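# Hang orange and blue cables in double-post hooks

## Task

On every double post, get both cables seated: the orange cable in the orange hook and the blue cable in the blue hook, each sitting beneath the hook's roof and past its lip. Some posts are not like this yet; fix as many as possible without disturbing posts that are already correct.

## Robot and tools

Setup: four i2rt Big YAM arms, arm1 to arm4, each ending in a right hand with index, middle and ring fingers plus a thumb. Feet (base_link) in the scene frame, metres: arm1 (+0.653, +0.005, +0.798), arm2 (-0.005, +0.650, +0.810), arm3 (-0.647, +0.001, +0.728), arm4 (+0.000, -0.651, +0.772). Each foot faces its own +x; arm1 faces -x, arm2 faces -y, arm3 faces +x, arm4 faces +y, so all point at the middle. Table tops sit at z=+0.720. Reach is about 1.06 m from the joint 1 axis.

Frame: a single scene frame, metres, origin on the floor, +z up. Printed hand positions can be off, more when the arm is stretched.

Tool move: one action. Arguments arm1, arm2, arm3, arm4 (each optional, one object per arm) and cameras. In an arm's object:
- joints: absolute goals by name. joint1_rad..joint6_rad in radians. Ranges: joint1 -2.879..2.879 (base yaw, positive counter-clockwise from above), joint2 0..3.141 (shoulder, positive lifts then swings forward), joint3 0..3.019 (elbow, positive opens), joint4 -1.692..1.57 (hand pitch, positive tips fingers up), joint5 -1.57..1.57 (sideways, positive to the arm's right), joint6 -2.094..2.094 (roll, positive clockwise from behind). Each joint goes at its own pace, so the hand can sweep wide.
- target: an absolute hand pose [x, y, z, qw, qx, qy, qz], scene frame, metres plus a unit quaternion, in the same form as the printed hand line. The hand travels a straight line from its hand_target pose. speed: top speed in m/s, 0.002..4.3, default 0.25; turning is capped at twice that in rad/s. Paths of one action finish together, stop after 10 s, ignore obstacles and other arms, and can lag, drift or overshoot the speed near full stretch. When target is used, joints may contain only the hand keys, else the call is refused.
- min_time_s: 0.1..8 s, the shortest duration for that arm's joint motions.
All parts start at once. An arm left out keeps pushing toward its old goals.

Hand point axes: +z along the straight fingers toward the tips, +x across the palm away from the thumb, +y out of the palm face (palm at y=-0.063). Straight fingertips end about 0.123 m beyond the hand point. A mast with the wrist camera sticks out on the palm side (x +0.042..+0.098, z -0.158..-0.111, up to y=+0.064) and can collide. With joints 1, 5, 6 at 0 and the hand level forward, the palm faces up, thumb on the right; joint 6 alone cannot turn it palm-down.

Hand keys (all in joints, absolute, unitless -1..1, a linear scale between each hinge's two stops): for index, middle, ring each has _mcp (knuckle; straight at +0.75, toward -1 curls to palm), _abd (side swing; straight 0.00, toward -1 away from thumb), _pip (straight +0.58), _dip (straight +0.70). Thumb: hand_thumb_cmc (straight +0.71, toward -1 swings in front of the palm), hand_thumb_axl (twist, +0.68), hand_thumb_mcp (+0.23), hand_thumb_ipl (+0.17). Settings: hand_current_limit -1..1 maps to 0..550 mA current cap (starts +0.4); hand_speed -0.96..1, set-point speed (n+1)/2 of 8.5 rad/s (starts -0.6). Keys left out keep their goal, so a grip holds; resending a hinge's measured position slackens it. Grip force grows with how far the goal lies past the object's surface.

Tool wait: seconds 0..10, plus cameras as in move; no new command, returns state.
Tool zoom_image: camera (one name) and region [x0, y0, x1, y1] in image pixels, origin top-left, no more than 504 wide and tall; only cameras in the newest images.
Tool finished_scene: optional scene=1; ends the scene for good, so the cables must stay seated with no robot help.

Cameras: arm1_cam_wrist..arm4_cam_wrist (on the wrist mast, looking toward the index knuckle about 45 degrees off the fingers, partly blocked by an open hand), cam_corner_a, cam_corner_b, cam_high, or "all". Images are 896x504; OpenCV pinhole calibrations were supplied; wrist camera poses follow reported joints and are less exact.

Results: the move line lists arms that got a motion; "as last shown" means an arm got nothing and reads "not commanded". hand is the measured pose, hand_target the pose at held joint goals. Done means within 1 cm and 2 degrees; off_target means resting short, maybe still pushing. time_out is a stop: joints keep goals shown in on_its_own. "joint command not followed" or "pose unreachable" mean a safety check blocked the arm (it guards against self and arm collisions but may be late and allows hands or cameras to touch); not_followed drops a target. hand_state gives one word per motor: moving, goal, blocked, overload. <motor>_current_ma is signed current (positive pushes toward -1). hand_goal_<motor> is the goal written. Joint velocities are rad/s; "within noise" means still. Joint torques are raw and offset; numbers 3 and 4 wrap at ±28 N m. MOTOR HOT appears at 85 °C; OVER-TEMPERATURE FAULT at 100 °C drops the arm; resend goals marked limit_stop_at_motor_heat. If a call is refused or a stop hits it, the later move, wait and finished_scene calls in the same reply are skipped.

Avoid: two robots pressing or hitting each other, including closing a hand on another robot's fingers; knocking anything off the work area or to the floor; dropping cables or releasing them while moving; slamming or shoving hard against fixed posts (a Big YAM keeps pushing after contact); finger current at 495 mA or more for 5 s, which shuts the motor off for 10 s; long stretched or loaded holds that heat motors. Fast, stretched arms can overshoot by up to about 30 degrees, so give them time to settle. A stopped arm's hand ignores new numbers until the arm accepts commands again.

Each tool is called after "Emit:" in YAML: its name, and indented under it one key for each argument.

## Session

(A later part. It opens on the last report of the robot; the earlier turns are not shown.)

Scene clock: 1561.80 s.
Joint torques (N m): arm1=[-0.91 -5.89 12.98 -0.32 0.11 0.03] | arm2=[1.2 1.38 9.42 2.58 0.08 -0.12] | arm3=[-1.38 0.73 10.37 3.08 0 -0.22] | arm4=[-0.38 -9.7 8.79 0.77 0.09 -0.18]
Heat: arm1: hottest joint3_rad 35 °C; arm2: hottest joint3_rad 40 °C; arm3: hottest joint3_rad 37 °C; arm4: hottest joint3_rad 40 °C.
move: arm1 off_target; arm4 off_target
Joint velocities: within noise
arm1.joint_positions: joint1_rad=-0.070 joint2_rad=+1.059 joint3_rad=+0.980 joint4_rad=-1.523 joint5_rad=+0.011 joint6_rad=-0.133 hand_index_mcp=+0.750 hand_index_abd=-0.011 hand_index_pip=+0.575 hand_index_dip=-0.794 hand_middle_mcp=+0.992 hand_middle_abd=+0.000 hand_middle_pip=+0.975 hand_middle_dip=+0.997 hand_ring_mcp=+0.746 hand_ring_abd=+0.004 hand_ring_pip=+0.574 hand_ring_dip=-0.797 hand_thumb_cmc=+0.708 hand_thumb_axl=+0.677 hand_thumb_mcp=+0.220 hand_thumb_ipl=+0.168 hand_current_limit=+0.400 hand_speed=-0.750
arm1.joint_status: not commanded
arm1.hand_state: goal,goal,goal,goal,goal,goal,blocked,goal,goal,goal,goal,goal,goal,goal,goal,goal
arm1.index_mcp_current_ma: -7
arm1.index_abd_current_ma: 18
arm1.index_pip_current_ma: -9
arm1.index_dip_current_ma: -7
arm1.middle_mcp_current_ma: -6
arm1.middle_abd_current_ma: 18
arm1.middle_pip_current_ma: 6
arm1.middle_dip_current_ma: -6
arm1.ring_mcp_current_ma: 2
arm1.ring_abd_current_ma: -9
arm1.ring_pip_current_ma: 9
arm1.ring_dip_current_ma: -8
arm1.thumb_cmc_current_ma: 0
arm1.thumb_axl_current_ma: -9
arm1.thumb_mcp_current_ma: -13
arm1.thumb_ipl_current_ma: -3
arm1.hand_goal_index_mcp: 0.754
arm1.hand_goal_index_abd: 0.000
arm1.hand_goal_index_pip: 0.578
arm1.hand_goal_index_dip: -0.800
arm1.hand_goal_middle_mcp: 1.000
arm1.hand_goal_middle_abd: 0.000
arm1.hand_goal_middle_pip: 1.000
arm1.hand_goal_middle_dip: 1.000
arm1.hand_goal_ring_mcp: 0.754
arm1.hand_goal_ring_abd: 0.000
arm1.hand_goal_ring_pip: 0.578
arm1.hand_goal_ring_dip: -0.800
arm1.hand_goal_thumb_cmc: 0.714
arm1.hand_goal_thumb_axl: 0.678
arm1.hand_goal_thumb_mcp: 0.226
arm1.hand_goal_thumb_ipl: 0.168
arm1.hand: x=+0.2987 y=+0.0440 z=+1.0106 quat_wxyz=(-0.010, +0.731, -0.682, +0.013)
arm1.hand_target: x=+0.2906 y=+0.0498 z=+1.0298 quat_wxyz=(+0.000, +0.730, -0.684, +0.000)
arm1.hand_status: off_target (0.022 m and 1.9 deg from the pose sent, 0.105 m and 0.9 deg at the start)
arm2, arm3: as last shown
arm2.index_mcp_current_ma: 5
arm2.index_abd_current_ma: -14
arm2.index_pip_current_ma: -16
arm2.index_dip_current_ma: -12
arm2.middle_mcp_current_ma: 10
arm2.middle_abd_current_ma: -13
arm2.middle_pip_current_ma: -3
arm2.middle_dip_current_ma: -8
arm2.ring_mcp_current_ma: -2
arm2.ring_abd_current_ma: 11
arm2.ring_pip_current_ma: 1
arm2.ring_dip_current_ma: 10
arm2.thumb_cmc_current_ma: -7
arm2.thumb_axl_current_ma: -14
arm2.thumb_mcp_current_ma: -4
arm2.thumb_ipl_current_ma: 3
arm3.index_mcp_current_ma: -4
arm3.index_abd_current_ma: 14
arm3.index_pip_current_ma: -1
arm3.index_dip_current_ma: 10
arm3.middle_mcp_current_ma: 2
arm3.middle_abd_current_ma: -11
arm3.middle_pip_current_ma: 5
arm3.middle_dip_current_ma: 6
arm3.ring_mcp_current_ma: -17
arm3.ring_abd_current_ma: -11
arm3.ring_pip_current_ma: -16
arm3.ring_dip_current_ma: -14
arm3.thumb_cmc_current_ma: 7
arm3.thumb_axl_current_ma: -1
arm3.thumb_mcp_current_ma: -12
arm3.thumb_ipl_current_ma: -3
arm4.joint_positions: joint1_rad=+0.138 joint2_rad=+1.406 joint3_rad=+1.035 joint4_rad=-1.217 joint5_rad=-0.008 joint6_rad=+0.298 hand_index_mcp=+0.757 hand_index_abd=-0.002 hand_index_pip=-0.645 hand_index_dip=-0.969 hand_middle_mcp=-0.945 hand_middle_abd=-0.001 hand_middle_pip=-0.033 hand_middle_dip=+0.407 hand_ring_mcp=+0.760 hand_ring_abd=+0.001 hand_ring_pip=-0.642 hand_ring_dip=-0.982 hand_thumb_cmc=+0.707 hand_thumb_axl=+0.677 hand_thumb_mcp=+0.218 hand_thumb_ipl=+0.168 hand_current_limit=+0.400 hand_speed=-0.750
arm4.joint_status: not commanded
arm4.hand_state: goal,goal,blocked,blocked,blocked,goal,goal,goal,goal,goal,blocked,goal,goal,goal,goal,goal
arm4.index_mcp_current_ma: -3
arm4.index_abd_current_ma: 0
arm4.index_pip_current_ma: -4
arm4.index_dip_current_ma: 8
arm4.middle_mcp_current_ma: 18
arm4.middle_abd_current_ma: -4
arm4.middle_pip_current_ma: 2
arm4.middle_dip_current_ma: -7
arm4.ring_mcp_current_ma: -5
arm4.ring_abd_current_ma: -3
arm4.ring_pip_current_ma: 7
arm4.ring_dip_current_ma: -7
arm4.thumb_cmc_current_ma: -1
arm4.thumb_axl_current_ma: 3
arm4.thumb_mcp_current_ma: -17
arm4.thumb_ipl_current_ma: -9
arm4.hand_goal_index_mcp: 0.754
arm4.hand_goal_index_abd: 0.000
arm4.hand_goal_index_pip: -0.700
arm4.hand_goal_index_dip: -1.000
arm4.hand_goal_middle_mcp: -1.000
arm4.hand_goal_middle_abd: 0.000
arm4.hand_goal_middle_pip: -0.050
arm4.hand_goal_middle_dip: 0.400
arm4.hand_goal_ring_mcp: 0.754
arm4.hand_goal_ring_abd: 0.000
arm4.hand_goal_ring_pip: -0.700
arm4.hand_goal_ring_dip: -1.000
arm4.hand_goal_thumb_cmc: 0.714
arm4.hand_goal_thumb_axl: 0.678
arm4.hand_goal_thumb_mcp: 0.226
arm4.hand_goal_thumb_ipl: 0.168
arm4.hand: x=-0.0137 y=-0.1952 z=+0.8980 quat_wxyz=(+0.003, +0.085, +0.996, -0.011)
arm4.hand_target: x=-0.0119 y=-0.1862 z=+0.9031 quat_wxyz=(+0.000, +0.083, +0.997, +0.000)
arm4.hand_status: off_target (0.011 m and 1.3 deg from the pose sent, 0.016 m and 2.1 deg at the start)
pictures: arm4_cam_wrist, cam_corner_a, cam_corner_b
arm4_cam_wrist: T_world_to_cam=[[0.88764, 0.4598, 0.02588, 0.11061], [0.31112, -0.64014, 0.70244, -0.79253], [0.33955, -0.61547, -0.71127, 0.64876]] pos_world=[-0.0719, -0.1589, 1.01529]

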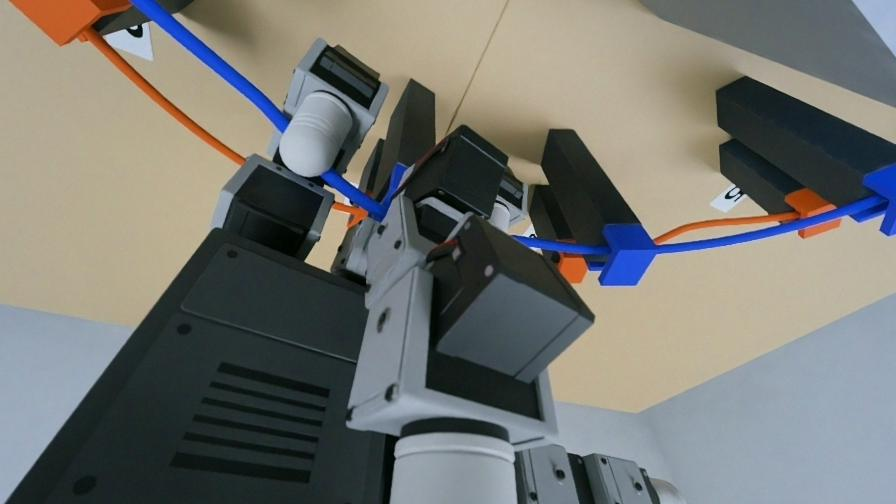

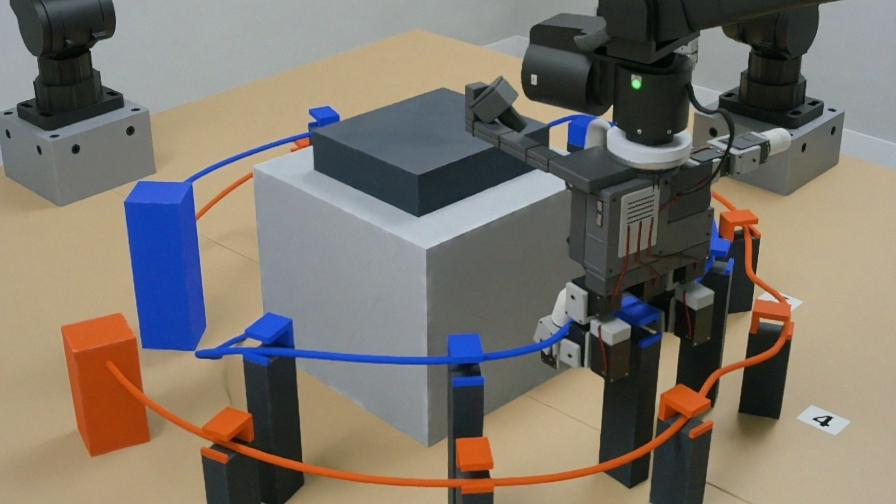

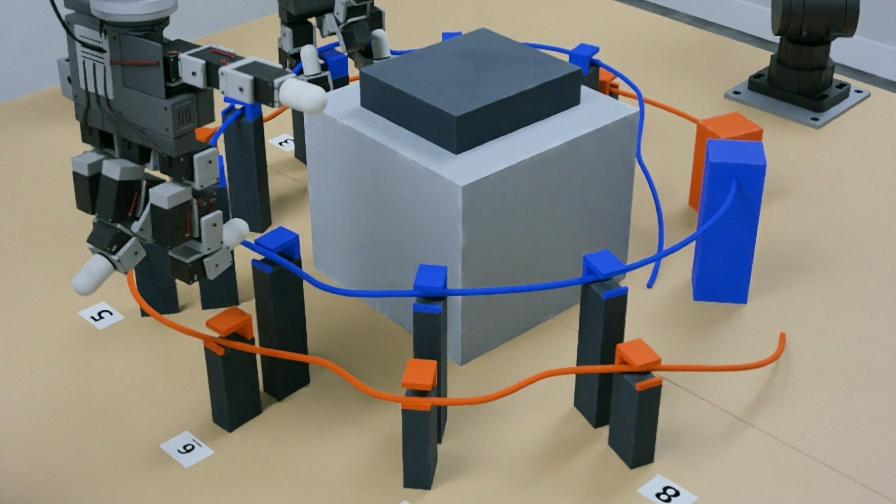

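Emit:
move:
  arm4: {"target": [-0.0225, -0.2360, 0.8985, 0, 0.0828, 0.9966, 0], "speed": 0.05}
  arm1: {"joints": {"hand_ring_dip": 0.696, "hand_index_dip": 0.696}}
  cameras: ["arm4_cam_wrist", "cam_corner_a"]

Emit:
zoom_image:
  camera: "arm4_cam_wrist"
  region: [300, 60, 500, 240]

Emit:
zoom_image:
  camera: "cam_corner_a"
  region: [600, 270, 700, 370]

Emit:
move:
  arm1: {"target": [0.1970, 0.0440, 1.045, 0, -0.7296, 0.6839, 0], "speed": 0.10}
  cameras: ["arm1_cam_wrist", "cam_corner_b"]

Emit:
zoom_image:
  camera: "arm1_cam_wrist"
  region: [300, 0, 600, 240]

Emit:
zoom_image:
  camera: "cam_corner_b"
  region: [170, 160, 370, 360]

Scene clock: 1586.93 s.
Joint torques (N m): arm1=[-0.91 -5.77 13.15 -0.24 0.1 0.02] | arm2=[1.44 1.38 9.54 2.71 0.06 -0.11] | arm3=[-1.14 0.73 10.21 3.03 0.06 -0.2] | arm4=[1.03 -9.47 7.98 0.58 0.1 0.12]
Heat: arm1: hottest joint3_rad 37 °C; arm2: hottest joint3_rad 40 °C; arm3: hottest joint3_rad 37 °C; arm4: hottest joint3_rad 39 °C.
move: arm1 done; arm4 done
Joint velocities: within noise
arm1.joint_positions: joint1_rad=-0.070 joint2_rad=+1.059 joint3_rad=+0.980 joint4_rad=-1.523 joint5_rad=+0.011 joint6_rad=-0.133 hand_index_mcp=+0.750 hand_index_abd=-0.011 hand_index_pip=+0.575 hand_index_dip=+0.693 hand_middle_mcp=+0.992 hand_middle_abd=+0.000 hand_middle_pip=+0.975 hand_middle_dip=+0.997 hand_ring_mcp=+0.746 hand_ring_abd=+0.004 hand_ring_pip=+0.574 hand_ring_dip=+0.694 hand_thumb_cmc=+0.708 hand_thumb_axl=+0.677 hand_thumb_mcp=+0.220 hand_thumb_ipl=+0.168 hand_current_limit=+0.400 hand_speed=-0.750
arm1.joint_status: all done
arm1.hand_state: goal,goal,goal,goal,goal,goal,blocked,goal,goal,goal,goal,goal,goal,goal,goal,goal
arm1.index_mcp_current_ma: -2
arm1.index_abd_current_ma: -1
arm1.index_pip_current_ma: -12
arm1.index_dip_current_ma: 2
arm1.middle_mcp_current_ma: -15
arm1.middle_abd_current_ma: -5
arm1.middle_pip_current_ma: -14
arm1.middle_dip_current_ma: 4
arm1.ring_mcp_current_ma: -1
arm1.ring_abd_current_ma: 3
arm1.ring_pip_current_ma: 0
arm1.ring_dip_current_ma: -5
arm1.thumb_cmc_current_ma: -1
arm1.thumb_axl_current_ma: 10
arm1.thumb_mcp_current_ma: 2
arm1.thumb_ipl_current_ma: -15
arm1.hand_goal_index_mcp: 0.754
arm1.hand_goal_index_abd: 0.000
arm1.hand_goal_index_pip: 0.578
arm1.hand_goal_index_dip: 0.696
arm1.hand_goal_middle_mcp: 1.000
arm1.hand_goal_middle_abd: 0.000
arm1.hand_goal_middle_pip: 1.000
arm1.hand_goal_middle_dip: 1.000
arm1.hand_goal_ring_mcp: 0.754
arm1.hand_goal_ring_abd: 0.000
arm1.hand_goal_ring_pip: 0.578
arm1.hand_goal_ring_dip: 0.696
arm1.hand_goal_thumb_cmc: 0.714
arm1.hand_goal_thumb_axl: 0.678
arm1.hand_goal_thumb_mcp: 0.226
arm1.hand_goal_thumb_ipl: 0.168
arm1.hand: x=+0.2987 y=+0.0440 z=+1.0106 quat_wxyz=(-0.010, +0.731, -0.682, +0.013)
arm1.hand_target: x=+0.2906 y=+0.0499 z=+1.0298 quat_wxyz=(+0.000, +0.730, -0.684, +0.000)
arm1.hand_status: not commanded
arm2, arm3: as last shown
arm2.index_mcp_current_ma: 2
arm2.index_abd_current_ma: -6
arm2.index_pip_current_ma: 1
arm2.index_dip_current_ma: -8
arm2.middle_mcp_current_ma: 13
arm2.middle_abd_current_ma: -9
arm2.middle_pip_current_ma: -20
arm2.middle_dip_current_ma: -12
arm2.ring_mcp_current_ma: 10
arm2.ring_abd_current_ma: 1
arm2.ring_pip_current_ma: -16
arm2.ring_dip_current_ma: 16
arm2.thumb_cmc_current_ma: 3
arm2.thumb_axl_current_ma: -12
arm2.thumb_mcp_current_ma: -5
arm2.thumb_ipl_current_ma: 19
arm3.index_mcp_current_ma: 4
arm3.index_abd_current_ma: 1
arm3.index_pip_current_ma: -12
arm3.index_dip_current_ma: -3
arm3.middle_mcp_current_ma: -3
arm3.middle_abd_current_ma: -6
arm3.middle_pip_current_ma: 16
arm3.middle_dip_current_ma: 8
arm3.ring_mcp_current_ma: -3
arm3.ring_abd_current_ma: -8
arm3.ring_pip_current_ma: -1
arm3.ring_dip_current_ma: -7
arm3.thumb_cmc_current_ma: 6
arm3.thumb_axl_current_ma: -2
arm3.thumb_mcp_current_ma: -2
arm3.thumb_ipl_current_ma: -5
arm4.joint_positions: joint1_rad=+0.167 joint2_rad=+1.302 joint3_rad=+0.916 joint4_rad=-1.205 joint5_rad=-0.008 joint6_rad=+0.318 hand_index_mcp=+0.746 hand_index_abd=-0.001 hand_index_pip=-0.646 hand_index_dip=-0.968 hand_middle_mcp=-0.945 hand_middle_abd=-0.001 hand_middle_pip=-0.033 hand_middle_dip=+0.407 hand_ring_mcp=+0.760 hand_ring_abd=-0.003 hand_ring_pip=-0.642 hand_ring_dip=-0.982 hand_thumb_cmc=+0.707 hand_thumb_axl=+0.677 hand_thumb_mcp=+0.218 hand_thumb_ipl=+0.168 hand_current_limit=+0.400 hand_speed=-0.750
arm4.joint_status: not commanded
arm4.hand_state: goal,goal,blocked,blocked,blocked,goal,goal,goal,goal,goal,blocked,goal,goal,goal,goal,goal
arm4.index_mcp_current_ma: -3
arm4.index_abd_current_ma: 11
arm4.index_pip_current_ma: -8
arm4.index_dip_current_ma: -2
arm4.middle_mcp_current_ma: 9
arm4.middle_abd_current_ma: -4
arm4.middle_pip_current_ma: -8
arm4.middle_dip_current_ma: -2
arm4.ring_mcp_current_ma: -7
arm4.ring_abd_current_ma: 1
arm4.ring_pip_current_ma: 24
arm4.ring_dip_current_ma: -6
arm4.thumb_cmc_current_ma: 0
arm4.thumb_axl_current_ma: -1
arm4.thumb_mcp_current_ma: -5
arm4.thumb_ipl_current_ma: 2
arm4.hand_goal_index_mcp: 0.754
arm4.hand_goal_index_abd: 0.000
arm4.hand_goal_index_pip: -0.700
arm4.hand_goal_index_dip: -1.000
arm4.hand_goal_middle_mcp: -1.000
arm4.hand_goal_middle_abd: 0.000
arm4.hand_goal_middle_pip: -0.050
arm4.hand_goal_middle_dip: 0.400
arm4.hand_goal_ring_mcp: 0.754
arm4.hand_goal_ring_abd: 0.000
arm4.hand_goal_ring_pip: -0.700
arm4.hand_goal_ring_dip: -1.000
arm4.hand_goal_thumb_cmc: 0.714
arm4.hand_goal_thumb_axl: 0.678
arm4.hand_goal_thumb_mcp: 0.226
arm4.hand_goal_thumb_ipl: 0.168
arm4.hand: x=-0.0186 y=-0.2389 z=+0.8908 quat_wxyz=(+0.004, +0.080, +0.997, -0.012)
arm4.hand_target: x=-0.0225 y=-0.2360 z=+0.8985 quat_wxyz=(+0.000, +0.083, +0.997, +0.000)
arm4.hand_status: done (0.009 m and 1.5 deg from the pose sent, 0.042 m and 1.3 deg at the start)
arm4_cam_wrist: T_world_to_cam=[[0.8834, 0.46797, 0.02443, 0.13848], [0.31688, -0.63495, 0.70458, -0.81451], [0.34523, -0.61469, -0.7092, 0.61686]] pos_world=[-0.0772, -0.2028, 1.00799]

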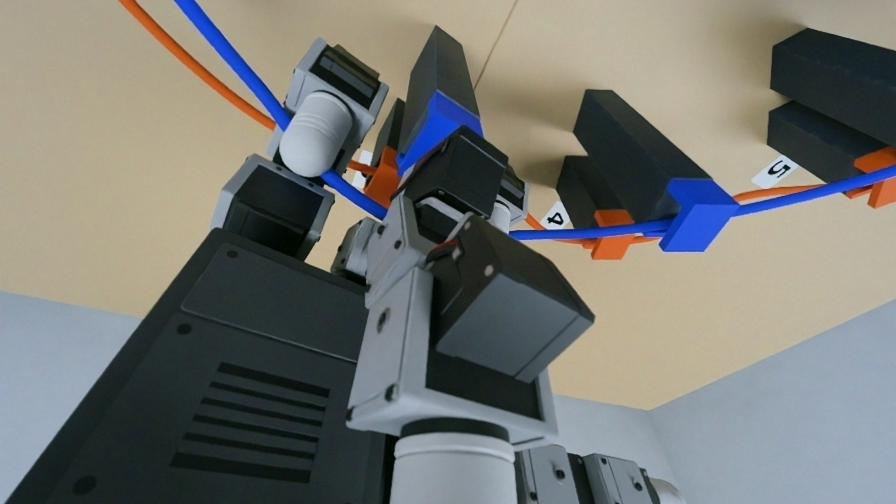

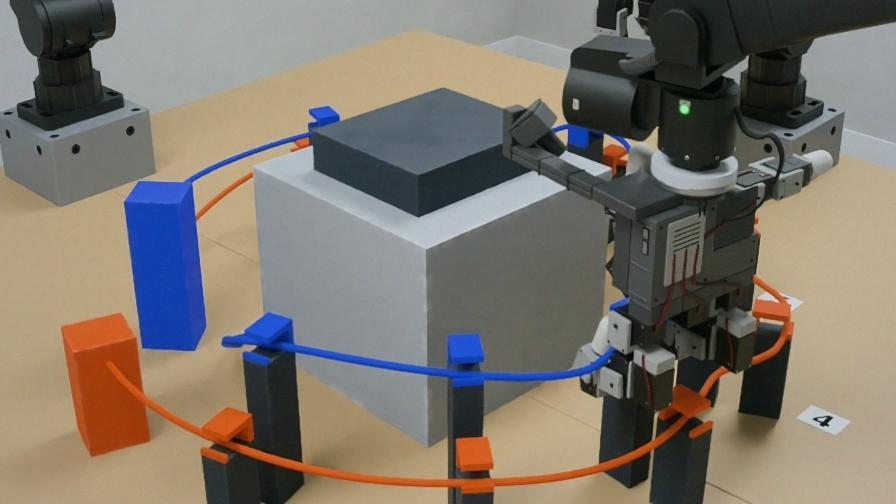

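Scaled by 2.520 from the camera's image (finer frame: 1280x720).

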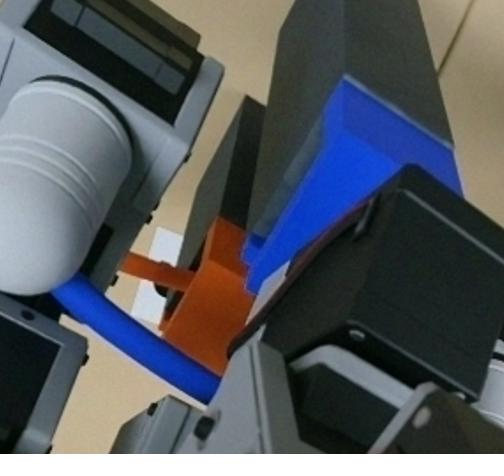

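Scaled by 5.040 from the camera's image (finer frame: 1280x720).

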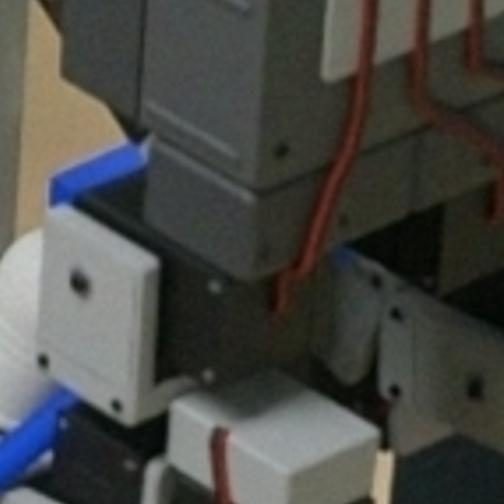

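Scene clock: 1588.43 s.
Joint torques (N m): arm1=[1.9 -8.7 13.34 0.16 0.07 0.17] | arm2=[0.85 1.38 9.52 2.63 0.08 -0.11] | arm3=[-0.97 0.44 10.28 3.17 0.02 -0.2] | arm4=[0.97 -9.47 7.98 0.58 0.1 0.12]
Heat: arm1: hottest joint3_rad 37 °C; arm2: hottest joint3_rad 40 °C; arm3: hottest joint3_rad 37 °C; arm4: hottest joint3_rad 39 °C.
move: arm1 off_target
Joint velocities: within noise
arm1.joint_positions: joint1_rad=-0.066 joint2_rad=+1.292 joint3_rad=+1.210 joint4_rad=-1.523 joint5_rad=+0.011 joint6_rad=-0.119 hand_index_mcp=+0.750 hand_index_abd=-0.011 hand_index_pip=+0.575 hand_index_dip=+0.693 hand_middle_mcp=+0.992 hand_middle_abd=+0.000 hand_middle_pip=+0.975 hand_middle_dip=+0.997 hand_ring_mcp=+0.746 hand_ring_abd=+0.004 hand_ring_pip=+0.574 hand_ring_dip=+0.694 hand_thumb_cmc=+0.708 hand_thumb_axl=+0.677 hand_thumb_mcp=+0.220 hand_thumb_ipl=+0.168 hand_current_limit=+0.400 hand_speed=-0.750
arm1.joint_status: not commanded
arm1.hand_state: goal,goal,goal,goal,goal,goal,blocked,goal,goal,goal,goal,goal,goal,goal,goal,goal
arm1.index_mcp_current_ma: 12
arm1.index_abd_current_ma: 14
arm1.index_pip_current_ma: -5
arm1.index_dip_current_ma: 2
arm1.middle_mcp_current_ma: -7
arm1.middle_abd_current_ma: -10
arm1.middle_pip_current_ma: -4
arm1.middle_dip_current_ma: 4
arm1.ring_mcp_current_ma: -8
arm1.ring_abd_current_ma: 1
arm1.ring_pip_current_ma: 25
arm1.ring_dip_current_ma: -16
arm1.thumb_cmc_current_ma: 0
arm1.thumb_axl_current_ma: 11
arm1.thumb_mcp_current_ma: 3
arm1.thumb_ipl_current_ma: -16
arm1.hand_goal_index_mcp: 0.754
arm1.hand_goal_index_abd: 0.000
arm1.hand_goal_index_pip: 0.578
arm1.hand_goal_index_dip: 0.696
arm1.hand_goal_middle_mcp: 1.000
arm1.hand_goal_middle_abd: 0.000
arm1.hand_goal_middle_pip: 1.000
arm1.hand_goal_middle_dip: 1.000
arm1.hand_goal_ring_mcp: 0.754
arm1.hand_goal_ring_abd: 0.000
arm1.hand_goal_ring_pip: 0.578
arm1.hand_goal_ring_dip: 0.696
arm1.hand_goal_thumb_cmc: 0.714
arm1.hand_goal_thumb_axl: 0.678
arm1.hand_goal_thumb_mcp: 0.226
arm1.hand_goal_thumb_ipl: 0.168
arm1.hand: x=+0.2124 y=+0.0490 z=+1.0284 quat_wxyz=(-0.011, +0.728, -0.685, +0.014)
arm1.hand_target: x=+0.1978 y=+0.0439 z=+1.0449 quat_wxyz=(+0.000, +0.730, -0.684, +0.000)
arm1.hand_status: off_target (0.023 m and 2.1 deg from the pose sent, 0.107 m and 1.9 deg at the start)
arm2, arm3, arm4: as last shown
arm2.index_mcp_current_ma: 20
arm2.index_abd_current_ma: 2
arm2.index_pip_current_ma: 3
arm2.index_dip_current_ma: 5
arm2.middle_mcp_current_ma: 2
arm2.middle_abd_current_ma: -5
arm2.middle_pip_current_ma: -6
arm2.middle_dip_current_ma: -1
arm2.ring_mcp_current_ma: -3
arm2.ring_abd_current_ma: 0
arm2.ring_pip_current_ma: -14
arm2.ring_dip_current_ma: 4
arm2.thumb_cmc_current_ma: -10
arm2.thumb_axl_current_ma: 19
arm2.thumb_mcp_current_ma: 2
arm2.thumb_ipl_current_ma: -6
arm3.index_mcp_current_ma: 7
arm3.index_abd_current_ma: 6
arm3.index_pip_current_ma: -4
arm3.index_dip_current_ma: 5
arm3.middle_mcp_current_ma: 2
arm3.middle_abd_current_ma: -5
arm3.middle_pip_current_ma: -2
arm3.middle_dip_current_ma: 9
arm3.ring_mcp_current_ma: -1
arm3.ring_abd_current_ma: -7
arm3.ring_pip_current_ma: -6
arm3.thumb_axl_current_ma: -4
arm3.thumb_ipl_current_ma: -1
arm4.index_mcp_current_ma: -2
arm4.index_abd_current_ma: 0
arm4.index_pip_current_ma: 3
arm4.index_dip_current_ma: 6
arm4.middle_mcp_current_ma: 19
arm4.middle_abd_current_ma: -5
arm4.middle_pip_current_ma: -1
arm4.middle_dip_current_ma: -5
arm4.ring_mcp_current_ma: -8
arm4.ring_abd_current_ma: -5
arm4.ring_pip_current_ma: 17
arm4.ring_dip_current_ma: -5
arm4.thumb_cmc_current_ma: 2
arm4.thumb_axl_current_ma: 0
arm4.thumb_mcp_current_ma: 0
arm4.thumb_ipl_current_ma: 4
arm1_cam_wrist: T_world_to_cam=[[-0.69725, 0.71396, -0.06415, 0.21704], [0.45377, 0.50887, 0.73153, -0.9152], [0.55492, 0.48095, -0.67878, 0.6782]] pos_world=[0.19027, -0.01541, 1.14377]

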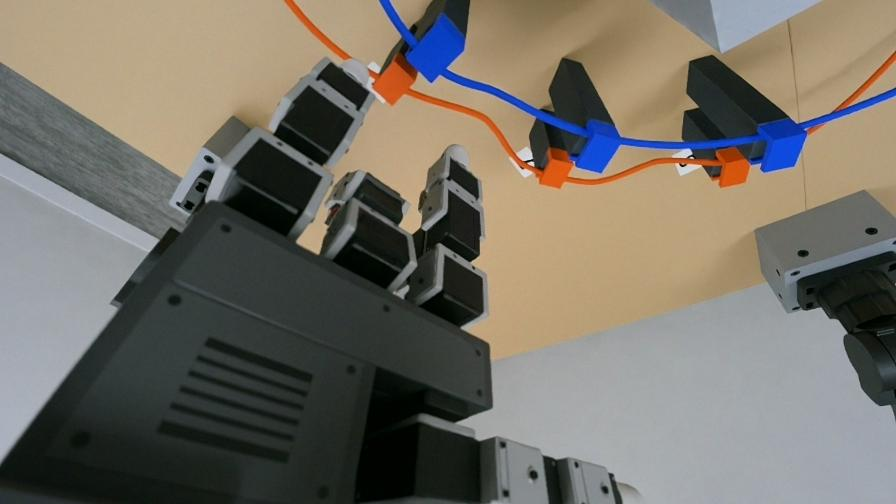

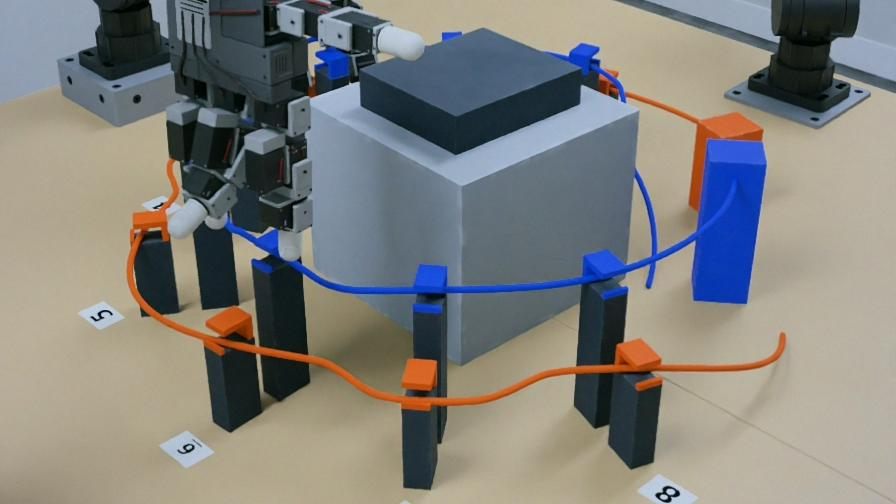

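Scaled by 1.680 from the camera's image (finer frame: 1280x720).

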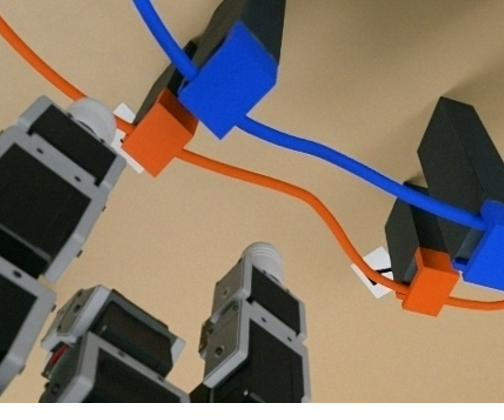

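Scaled by 2.520 from the camera's image (finer frame: 1280x720).

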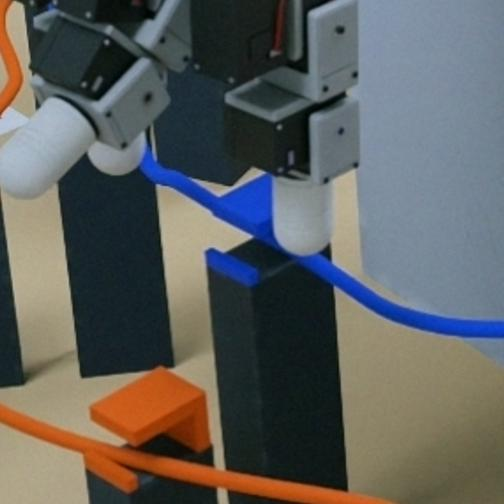

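Emit:
zoom_image:
  camera: "cam_corner_b"
  region: [230, 210, 310, 290]

Emit:
zoom_image:
  camera: "arm1_cam_wrist"
  region: [380, 0, 500, 110]

Scaled by 6.300 from the camera's image (finer frame: 1280x720).

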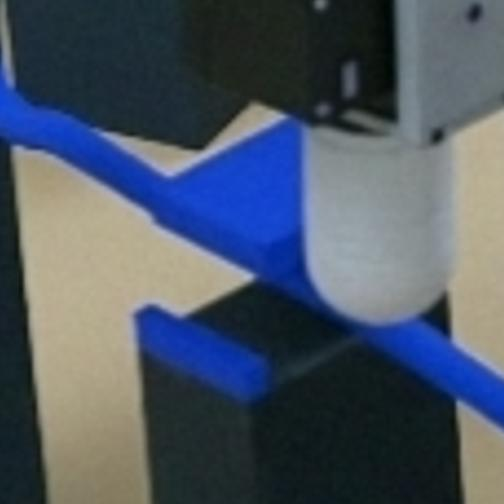

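Scaled by 4.200 from the camera's image (finer frame: 1280x720).

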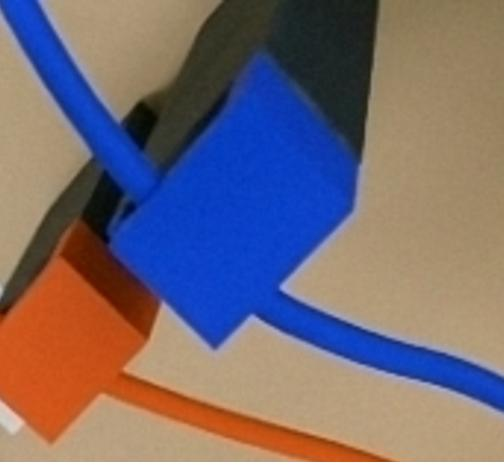

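Emit:
move:
  arm4: {"target": [-0.0135, -0.2000, 0.9145, 0, 0.0828, 0.9966, 0], "speed": 0.04}
  arm1: {"target": [0.2100, 0.0440, 1.11, 0, -0.7296, 0.6839, 0], "speed": 0.08}
  cameras: ["arm4_cam_wrist", "cam_corner_a", "cam_corner_b"]

Emit:
zoom_image:
  camera: "arm4_cam_wrist"
  region: [330, 130, 430, 230]

Emit:
zoom_image:
  camera: "cam_corner_a"
  region: [590, 270, 690, 370]

Emit:
zoom_image:
  camera: "cam_corner_b"
  region: [230, 210, 310, 290]

Scene clock: 1614.30 s.
Joint torques (N m): arm1=[2.37 -9.35 13.22 -0.44 0.1 0.19] | arm2=[0.97 1.14 9.31 2.58 0.13 -0.11] | arm3=[-1.26 0.44 10.32 3.1 0.07 -0.2] | arm4=[-0.44 -8.94 11.32 -0.13 0.13 -0.2]
Heat: arm1: hottest joint3_rad 39 °C; arm2: hottest joint3_rad 40 °C; arm3: hottest joint3_rad 37 °C; arm4: hottest joint3_rad 37 °C.
move: arm1 off_target; arm4 off_target
Joint velocities: within noise
arm1.joint_positions: joint1_rad=-0.066 joint2_rad=+1.274 joint3_rad=+1.350 joint4_rad=-1.674 joint5_rad=+0.011 joint6_rad=-0.119 hand_index_mcp=+0.750 hand_index_abd=-0.011 hand_index_pip=+0.575 hand_index_dip=+0.693 hand_middle_mcp=+0.992 hand_middle_abd=+0.000 hand_middle_pip=+0.975 hand_middle_dip=+0.997 hand_ring_mcp=+0.746 hand_ring_abd=+0.004 hand_ring_pip=+0.574 hand_ring_dip=+0.694 hand_thumb_cmc=+0.708 hand_thumb_axl=+0.677 hand_thumb_mcp=+0.220 hand_thumb_ipl=+0.168 hand_current_limit=+0.400 hand_speed=-0.750
arm1.joint_status: not commanded
arm1.hand_state: goal,goal,goal,goal,goal,goal,blocked,goal,goal,goal,goal,goal,goal,goal,goal,goal
arm1.index_mcp_current_ma: -12
arm1.index_abd_current_ma: -11
arm1.index_pip_current_ma: -14
arm1.index_dip_current_ma: 0
arm1.middle_mcp_current_ma: -7
arm1.middle_abd_current_ma: 12
arm1.middle_pip_current_ma: 3
arm1.middle_dip_current_ma: 7
arm1.ring_mcp_current_ma: 5
arm1.ring_abd_current_ma: -3
arm1.ring_pip_current_ma: 15
arm1.ring_dip_current_ma: -14
arm1.thumb_cmc_current_ma: 8
arm1.thumb_axl_current_ma: 1
arm1.thumb_mcp_current_ma: -13
arm1.thumb_ipl_current_ma: -14
arm1.hand_goal_index_mcp: 0.754
arm1.hand_goal_index_abd: 0.000
arm1.hand_goal_index_pip: 0.578
arm1.hand_goal_index_dip: 0.696
arm1.hand_goal_middle_mcp: 1.000
arm1.hand_goal_middle_abd: 0.000
arm1.hand_goal_middle_pip: 1.000
arm1.hand_goal_middle_dip: 1.000
arm1.hand_goal_ring_mcp: 0.754
arm1.hand_goal_ring_abd: 0.000
arm1.hand_goal_ring_pip: 0.578
arm1.hand_goal_ring_dip: 0.696
arm1.hand_goal_thumb_cmc: 0.714
arm1.hand_goal_thumb_axl: 0.678
arm1.hand_goal_thumb_mcp: 0.226
arm1.hand_goal_thumb_ipl: 0.168
arm1.hand: x=+0.2171 y=+0.0494 z=+1.0882 quat_wxyz=(-0.009, +0.728, -0.685, +0.011)
arm1.hand_target: x=+0.2106 y=+0.0440 z=+1.1097 quat_wxyz=(+0.003, +0.730, -0.684, -0.003)
arm1.hand_status: off_target (0.024 m and 1.7 deg from the pose sent, 0.082 m and 2.1 deg at the start; a joint's target at an end of its range on 17 of 47 steps)
arm2, arm3: as last shown
arm2.index_mcp_current_ma: 3
arm2.index_abd_current_ma: -19
arm2.index_pip_current_ma: -9
arm2.index_dip_current_ma: -10
arm2.middle_mcp_current_ma: 13
arm2.middle_abd_current_ma: 5
arm2.middle_pip_current_ma: -9
arm2.middle_dip_current_ma: 1
arm2.ring_mcp_current_ma: 0
arm2.ring_abd_current_ma: 13
arm2.ring_pip_current_ma: -2
arm2.ring_dip_current_ma: -6
arm2.thumb_cmc_current_ma: -13
arm2.thumb_axl_current_ma: 9
arm2.thumb_mcp_current_ma: 0
arm2.thumb_ipl_current_ma: 4
arm3.index_mcp_current_ma: 5
arm3.index_abd_current_ma: -1
arm3.index_dip_current_ma: -2
arm3.middle_mcp_current_ma: 7
arm3.middle_abd_current_ma: -4
arm3.middle_pip_current_ma: 8
arm3.middle_dip_current_ma: 8
arm3.ring_mcp_current_ma: -9
arm3.ring_abd_current_ma: -6
arm3.ring_dip_current_ma: -11
arm3.thumb_cmc_current_ma: 10
arm3.thumb_axl_current_ma: 1
arm3.thumb_mcp_current_ma: -9
arm3.thumb_ipl_current_ma: 2
arm4.joint_positions: joint1_rad=+0.147 joint2_rad=+1.357 joint3_rad=+0.985 joint4_rad=-1.229 joint5_rad=-0.008 joint6_rad=+0.307 hand_index_mcp=+0.757 hand_index_abd=-0.001 hand_index_pip=-0.646 hand_index_dip=-0.969 hand_middle_mcp=-0.945 hand_middle_abd=-0.001 hand_middle_pip=-0.033 hand_middle_dip=+0.407 hand_ring_mcp=+0.760 hand_ring_abd=-0.003 hand_ring_pip=-0.642 hand_ring_dip=-0.982 hand_thumb_cmc=+0.707 hand_thumb_axl=+0.677 hand_thumb_mcp=+0.218 hand_thumb_ipl=+0.168 hand_current_limit=+0.400 hand_speed=-0.750
arm4.joint_status: not commanded
arm4.hand_state: goal,goal,blocked,blocked,blocked,goal,goal,goal,goal,goal,blocked,goal,goal,goal,goal,goal
arm4.index_mcp_current_ma: 8
arm4.index_abd_current_ma: 0
arm4.index_pip_current_ma: 4
arm4.index_dip_current_ma: 9
arm4.middle_mcp_current_ma: 17
arm4.middle_abd_current_ma: -1
arm4.middle_pip_current_ma: -2
arm4.middle_dip_current_ma: -5
arm4.ring_mcp_current_ma: -7
arm4.ring_abd_current_ma: -2
arm4.ring_pip_current_ma: 5
arm4.ring_dip_current_ma: 3
arm4.thumb_cmc_current_ma: 5
arm4.thumb_axl_current_ma: -4
arm4.thumb_mcp_current_ma: -13
arm4.thumb_ipl_current_ma: -12
arm4.hand_goal_index_mcp: 0.754
arm4.hand_goal_index_abd: 0.000
arm4.hand_goal_index_pip: -0.700
arm4.hand_goal_index_dip: -1.000
arm4.hand_goal_middle_mcp: -1.000
arm4.hand_goal_middle_abd: 0.000
arm4.hand_goal_middle_pip: -0.050
arm4.hand_goal_middle_dip: 0.400
arm4.hand_goal_ring_mcp: 0.754
arm4.hand_goal_ring_abd: 0.000
arm4.hand_goal_ring_pip: -0.700
arm4.hand_goal_ring_dip: -1.000
arm4.hand_goal_thumb_cmc: 0.714
arm4.hand_goal_thumb_axl: 0.678
arm4.hand_goal_thumb_mcp: 0.226
arm4.hand_goal_thumb_ipl: 0.168
arm4.hand: x=-0.0142 y=-0.2177 z=+0.8964 quat_wxyz=(+0.004, +0.085, +0.996, -0.017)
arm4.hand_target: x=-0.0133 y=-0.2009 z=+0.9147 quat_wxyz=(+0.000, +0.083, +0.997, +0.000)
arm4.hand_status: off_target (0.025 m and 2.0 deg from the pose sent, 0.046 m and 1.5 deg at the start)
arm4_cam_wrist: T_world_to_cam=[[0.88765, 0.46004, 0.02099, 0.12585], [0.31022, -0.63101, 0.71105, -0.81139], [0.34036, -0.62465, -0.70282, 0.62433]] pos_world=[-0.0725, -0.1799, 1.01309]

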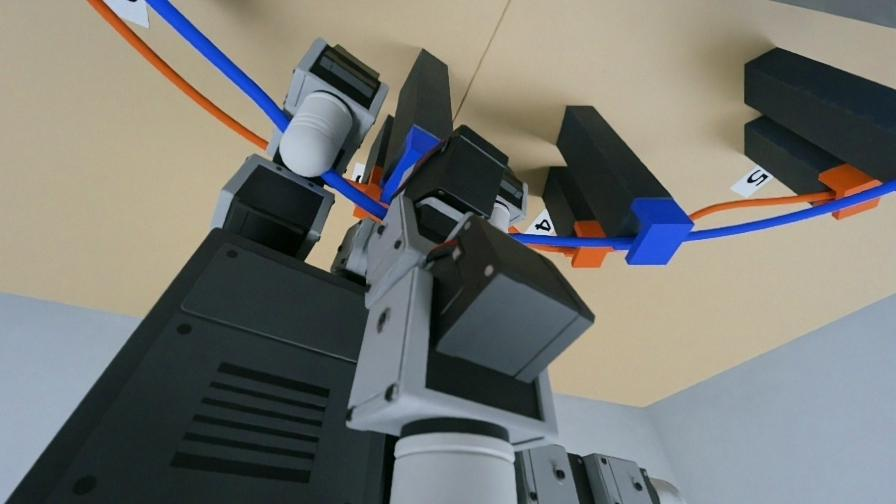

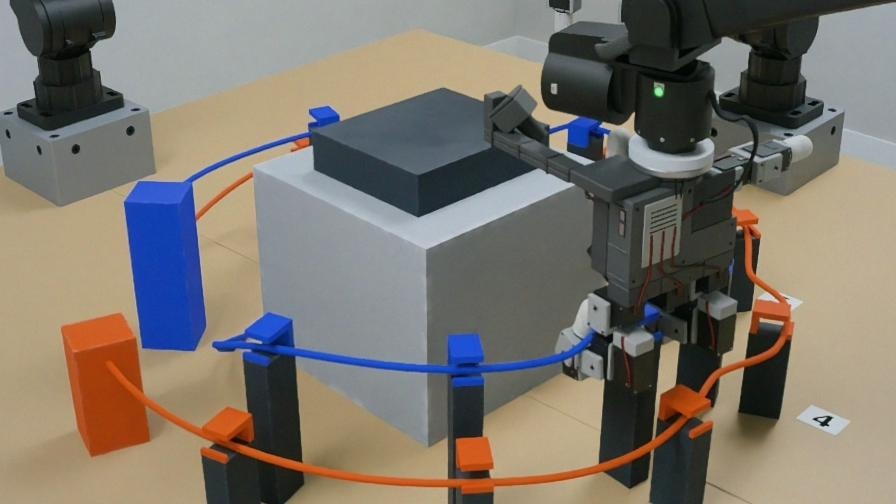

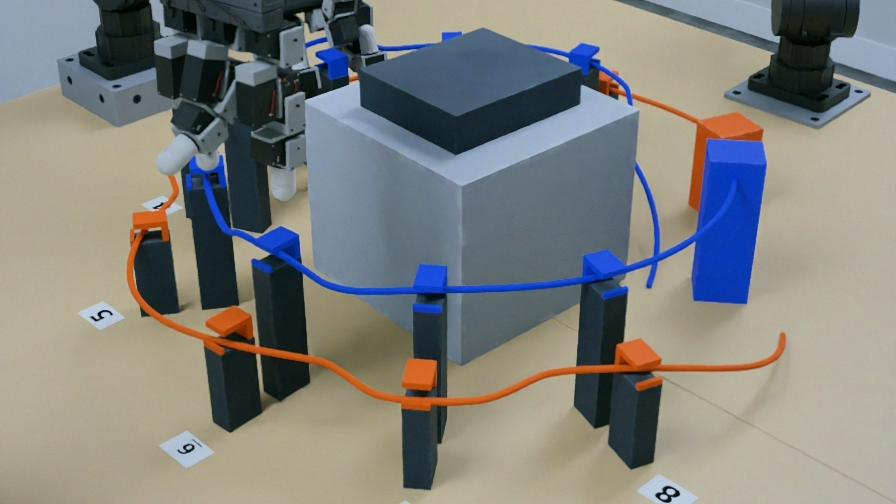

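Scaled by 5.040 from the camera's image (finer frame: 1280x720).

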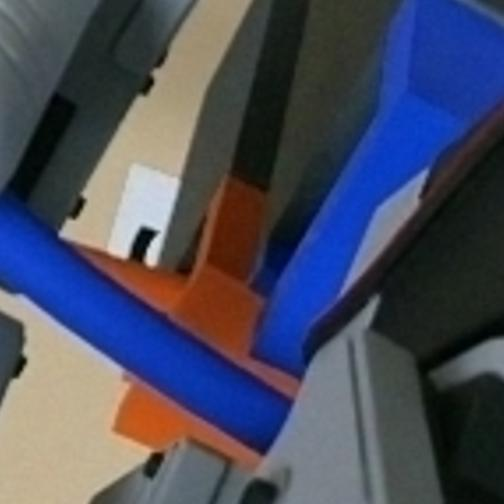

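Scaled by 5.040 from the camera's image (finer frame: 1280x720).

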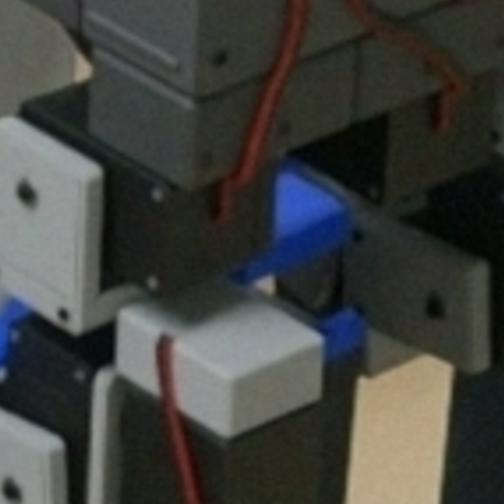

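Scaled by 6.300 from the camera's image (finer frame: 1280x720).

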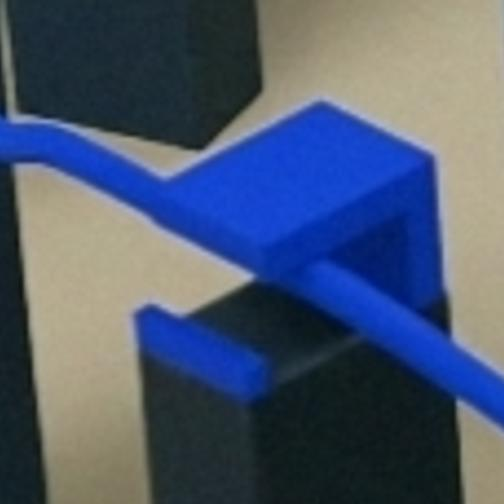

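Emit:
move:
  arm4: {"target": [-0.0118, -0.1900, 0.9145, 0, 0.0828, 0.9966, 0], "speed": 0.03}
  cameras: ["arm4_cam_wrist", "cam_corner_a"]

Emit:
zoom_image:
  camera: "arm4_cam_wrist"
  region: [330, 130, 430, 230]

Emit:
zoom_image:
  camera: "cam_corner_a"
  region: [590, 270, 690, 370]

Scene clock: 1619.40 s.
Joint torques (N m): arm1=[1.44 -9.35 13.33 -0.38 0.03 0.17] | arm2=[1.08 1.38 9.68 2.56 0.05 -0.12] | arm3=[-0.85 0.91 10.39 2.99 0.08 -0.17] | arm4=[-0.44 -9.35 11.37 -0.1 0.13 -0.19]
Heat: arm1: hottest joint3_rad 39 °C; arm2: hottest joint3_rad 40 °C; arm3: hottest joint3_rad 37 °C; arm4: hottest joint3_rad 37 °C.
move: arm4 off_target
Joint velocities: within noise
arm1, arm2, arm3: as last shown
arm1.index_mcp_current_ma: -1
arm1.index_abd_current_ma: 14
arm1.index_dip_current_ma: 5
arm1.middle_mcp_current_ma: -17
arm1.middle_abd_current_ma: -3
arm1.middle_dip_current_ma: 4
arm1.ring_mcp_current_ma: -10
arm1.ring_abd_current_ma: 14
arm1.ring_pip_current_ma: 1
arm1.ring_dip_current_ma: -24
arm1.thumb_cmc_current_ma: 13
arm1.thumb_axl_current_ma: 7
arm1.thumb_mcp_current_ma: -12
arm1.thumb_ipl_current_ma: -2
arm2.index_mcp_current_ma: 11
arm2.index_abd_current_ma: 23
arm2.index_pip_current_ma: -18
arm2.index_dip_current_ma: -14
arm2.middle_mcp_current_ma: 7
arm2.middle_abd_current_ma: -5
arm2.middle_pip_current_ma: 13
arm2.middle_dip_current_ma: 2
arm2.ring_mcp_current_ma: -9
arm2.ring_pip_current_ma: -9
arm2.ring_dip_current_ma: 19
arm2.thumb_cmc_current_ma: 8
arm2.thumb_axl_current_ma: -8
arm2.thumb_mcp_current_ma: 12
arm2.thumb_ipl_current_ma: 17
arm3.index_mcp_current_ma: 6
arm3.index_abd_current_ma: 1
arm3.index_pip_current_ma: -3
arm3.index_dip_current_ma: -7
arm3.middle_mcp_current_ma: 0
arm3.middle_abd_current_ma: -8
arm3.middle_pip_current_ma: 10
arm3.middle_dip_current_ma: -1
arm3.ring_mcp_current_ma: -5
arm3.ring_abd_current_ma: 2
arm3.ring_pip_current_ma: 1
arm3.ring_dip_current_ma: -5
arm3.thumb_cmc_current_ma: 5
arm3.thumb_axl_current_ma: 8
arm3.thumb_mcp_current_ma: 10
arm3.thumb_ipl_current_ma: -3
arm4.joint_positions: joint1_rad=+0.139 joint2_rad=+1.383 joint3_rad=+1.009 joint4_rad=-1.229 joint5_rad=-0.008 joint6_rad=+0.300 hand_index_mcp=+0.757 hand_index_abd=-0.001 hand_index_pip=-0.646 hand_index_dip=-0.969 hand_middle_mcp=-0.945 hand_middle_abd=-0.001 hand_middle_pip=-0.033 hand_middle_dip=+0.407 hand_ring_mcp=+0.760 hand_ring_abd=-0.002 hand_ring_pip=-0.642 hand_ring_dip=-0.982 hand_thumb_cmc=+0.707 hand_thumb_axl=+0.677 hand_thumb_mcp=+0.218 hand_thumb_ipl=+0.168 hand_current_limit=+0.400 hand_speed=-0.750
arm4.joint_status: not commanded
arm4.hand_state: goal,goal,blocked,blocked,blocked,goal,goal,goal,goal,goal,blocked,goal,goal,goal,goal,goal
arm4.index_mcp_current_ma: -3
arm4.index_abd_current_ma: 3
arm4.index_pip_current_ma: -1
arm4.index_dip_current_ma: -4
arm4.middle_mcp_current_ma: 15
arm4.middle_abd_current_ma: -11
arm4.middle_pip_current_ma: -1
arm4.middle_dip_current_ma: -11
arm4.ring_mcp_current_ma: -21
arm4.ring_abd_current_ma: -3
arm4.ring_pip_current_ma: 8
arm4.ring_dip_current_ma: 2
arm4.thumb_cmc_current_ma: -5
arm4.thumb_axl_current_ma: 4
arm4.thumb_mcp_current_ma: -16
arm4.thumb_ipl_current_ma: 1
arm4.hand_goal_index_mcp: 0.754
arm4.hand_goal_index_abd: 0.000
arm4.hand_goal_index_pip: -0.700
arm4.hand_goal_index_dip: -1.000
arm4.hand_goal_middle_mcp: -1.000
arm4.hand_goal_middle_abd: 0.000
arm4.hand_goal_middle_pip: -0.050
arm4.hand_goal_middle_dip: 0.400
arm4.hand_goal_ring_mcp: 0.754
arm4.hand_goal_ring_abd: 0.000
arm4.hand_goal_ring_pip: -0.700
arm4.hand_goal_ring_dip: -1.000
arm4.hand_goal_thumb_cmc: 0.714
arm4.hand_goal_thumb_axl: 0.678
arm4.hand_goal_thumb_mcp: 0.226
arm4.hand_goal_thumb_ipl: 0.168
arm4.hand: x=-0.0127 y=-0.2082 z=+0.8959 quat_wxyz=(+0.005, +0.085, +0.996, -0.018)
arm4.hand_target: x=-0.0116 y=-0.1908 z=+0.9148 quat_wxyz=(+0.000, +0.083, +0.997, +0.001)
arm4.hand_status: off_target (0.026 m and 2.1 deg from the pose sent, 0.033 m and 2.0 deg at the start)
arm4_cam_wrist: T_world_to_cam=[[0.88768, 0.46001, 0.02022, 0.12085], [0.31024, -0.62996, 0.71197, -0.80613], [0.34025, -0.62574, -0.70191, 0.62841]] pos_world=[-0.071, -0.1702, 1.01259]

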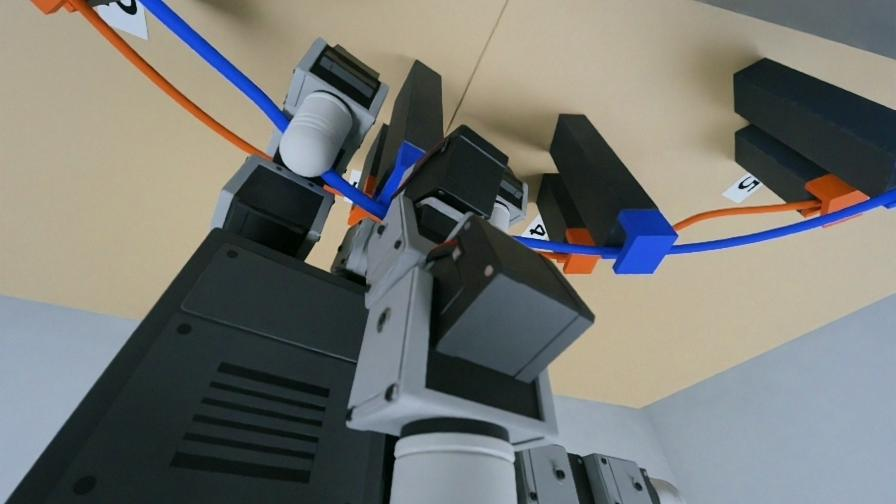

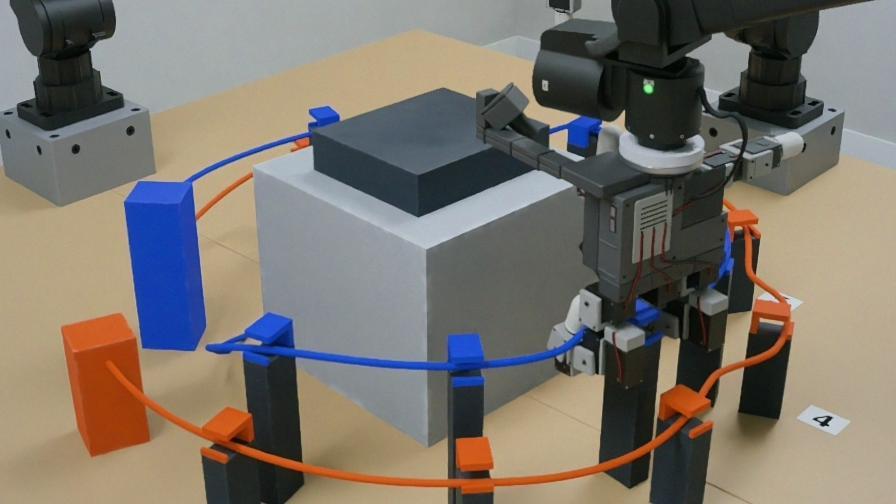

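Scaled by 5.040 from the camera's image (finer frame: 1280x720).

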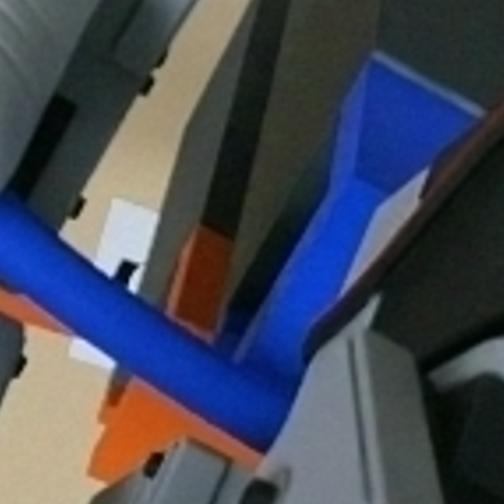

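Scaled by 5.040 from the camera's image (finer frame: 1280x720).

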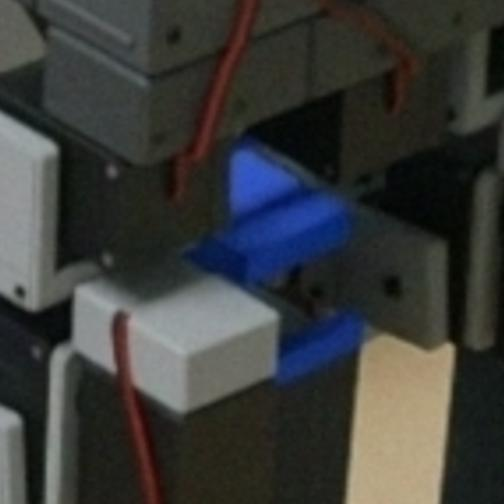

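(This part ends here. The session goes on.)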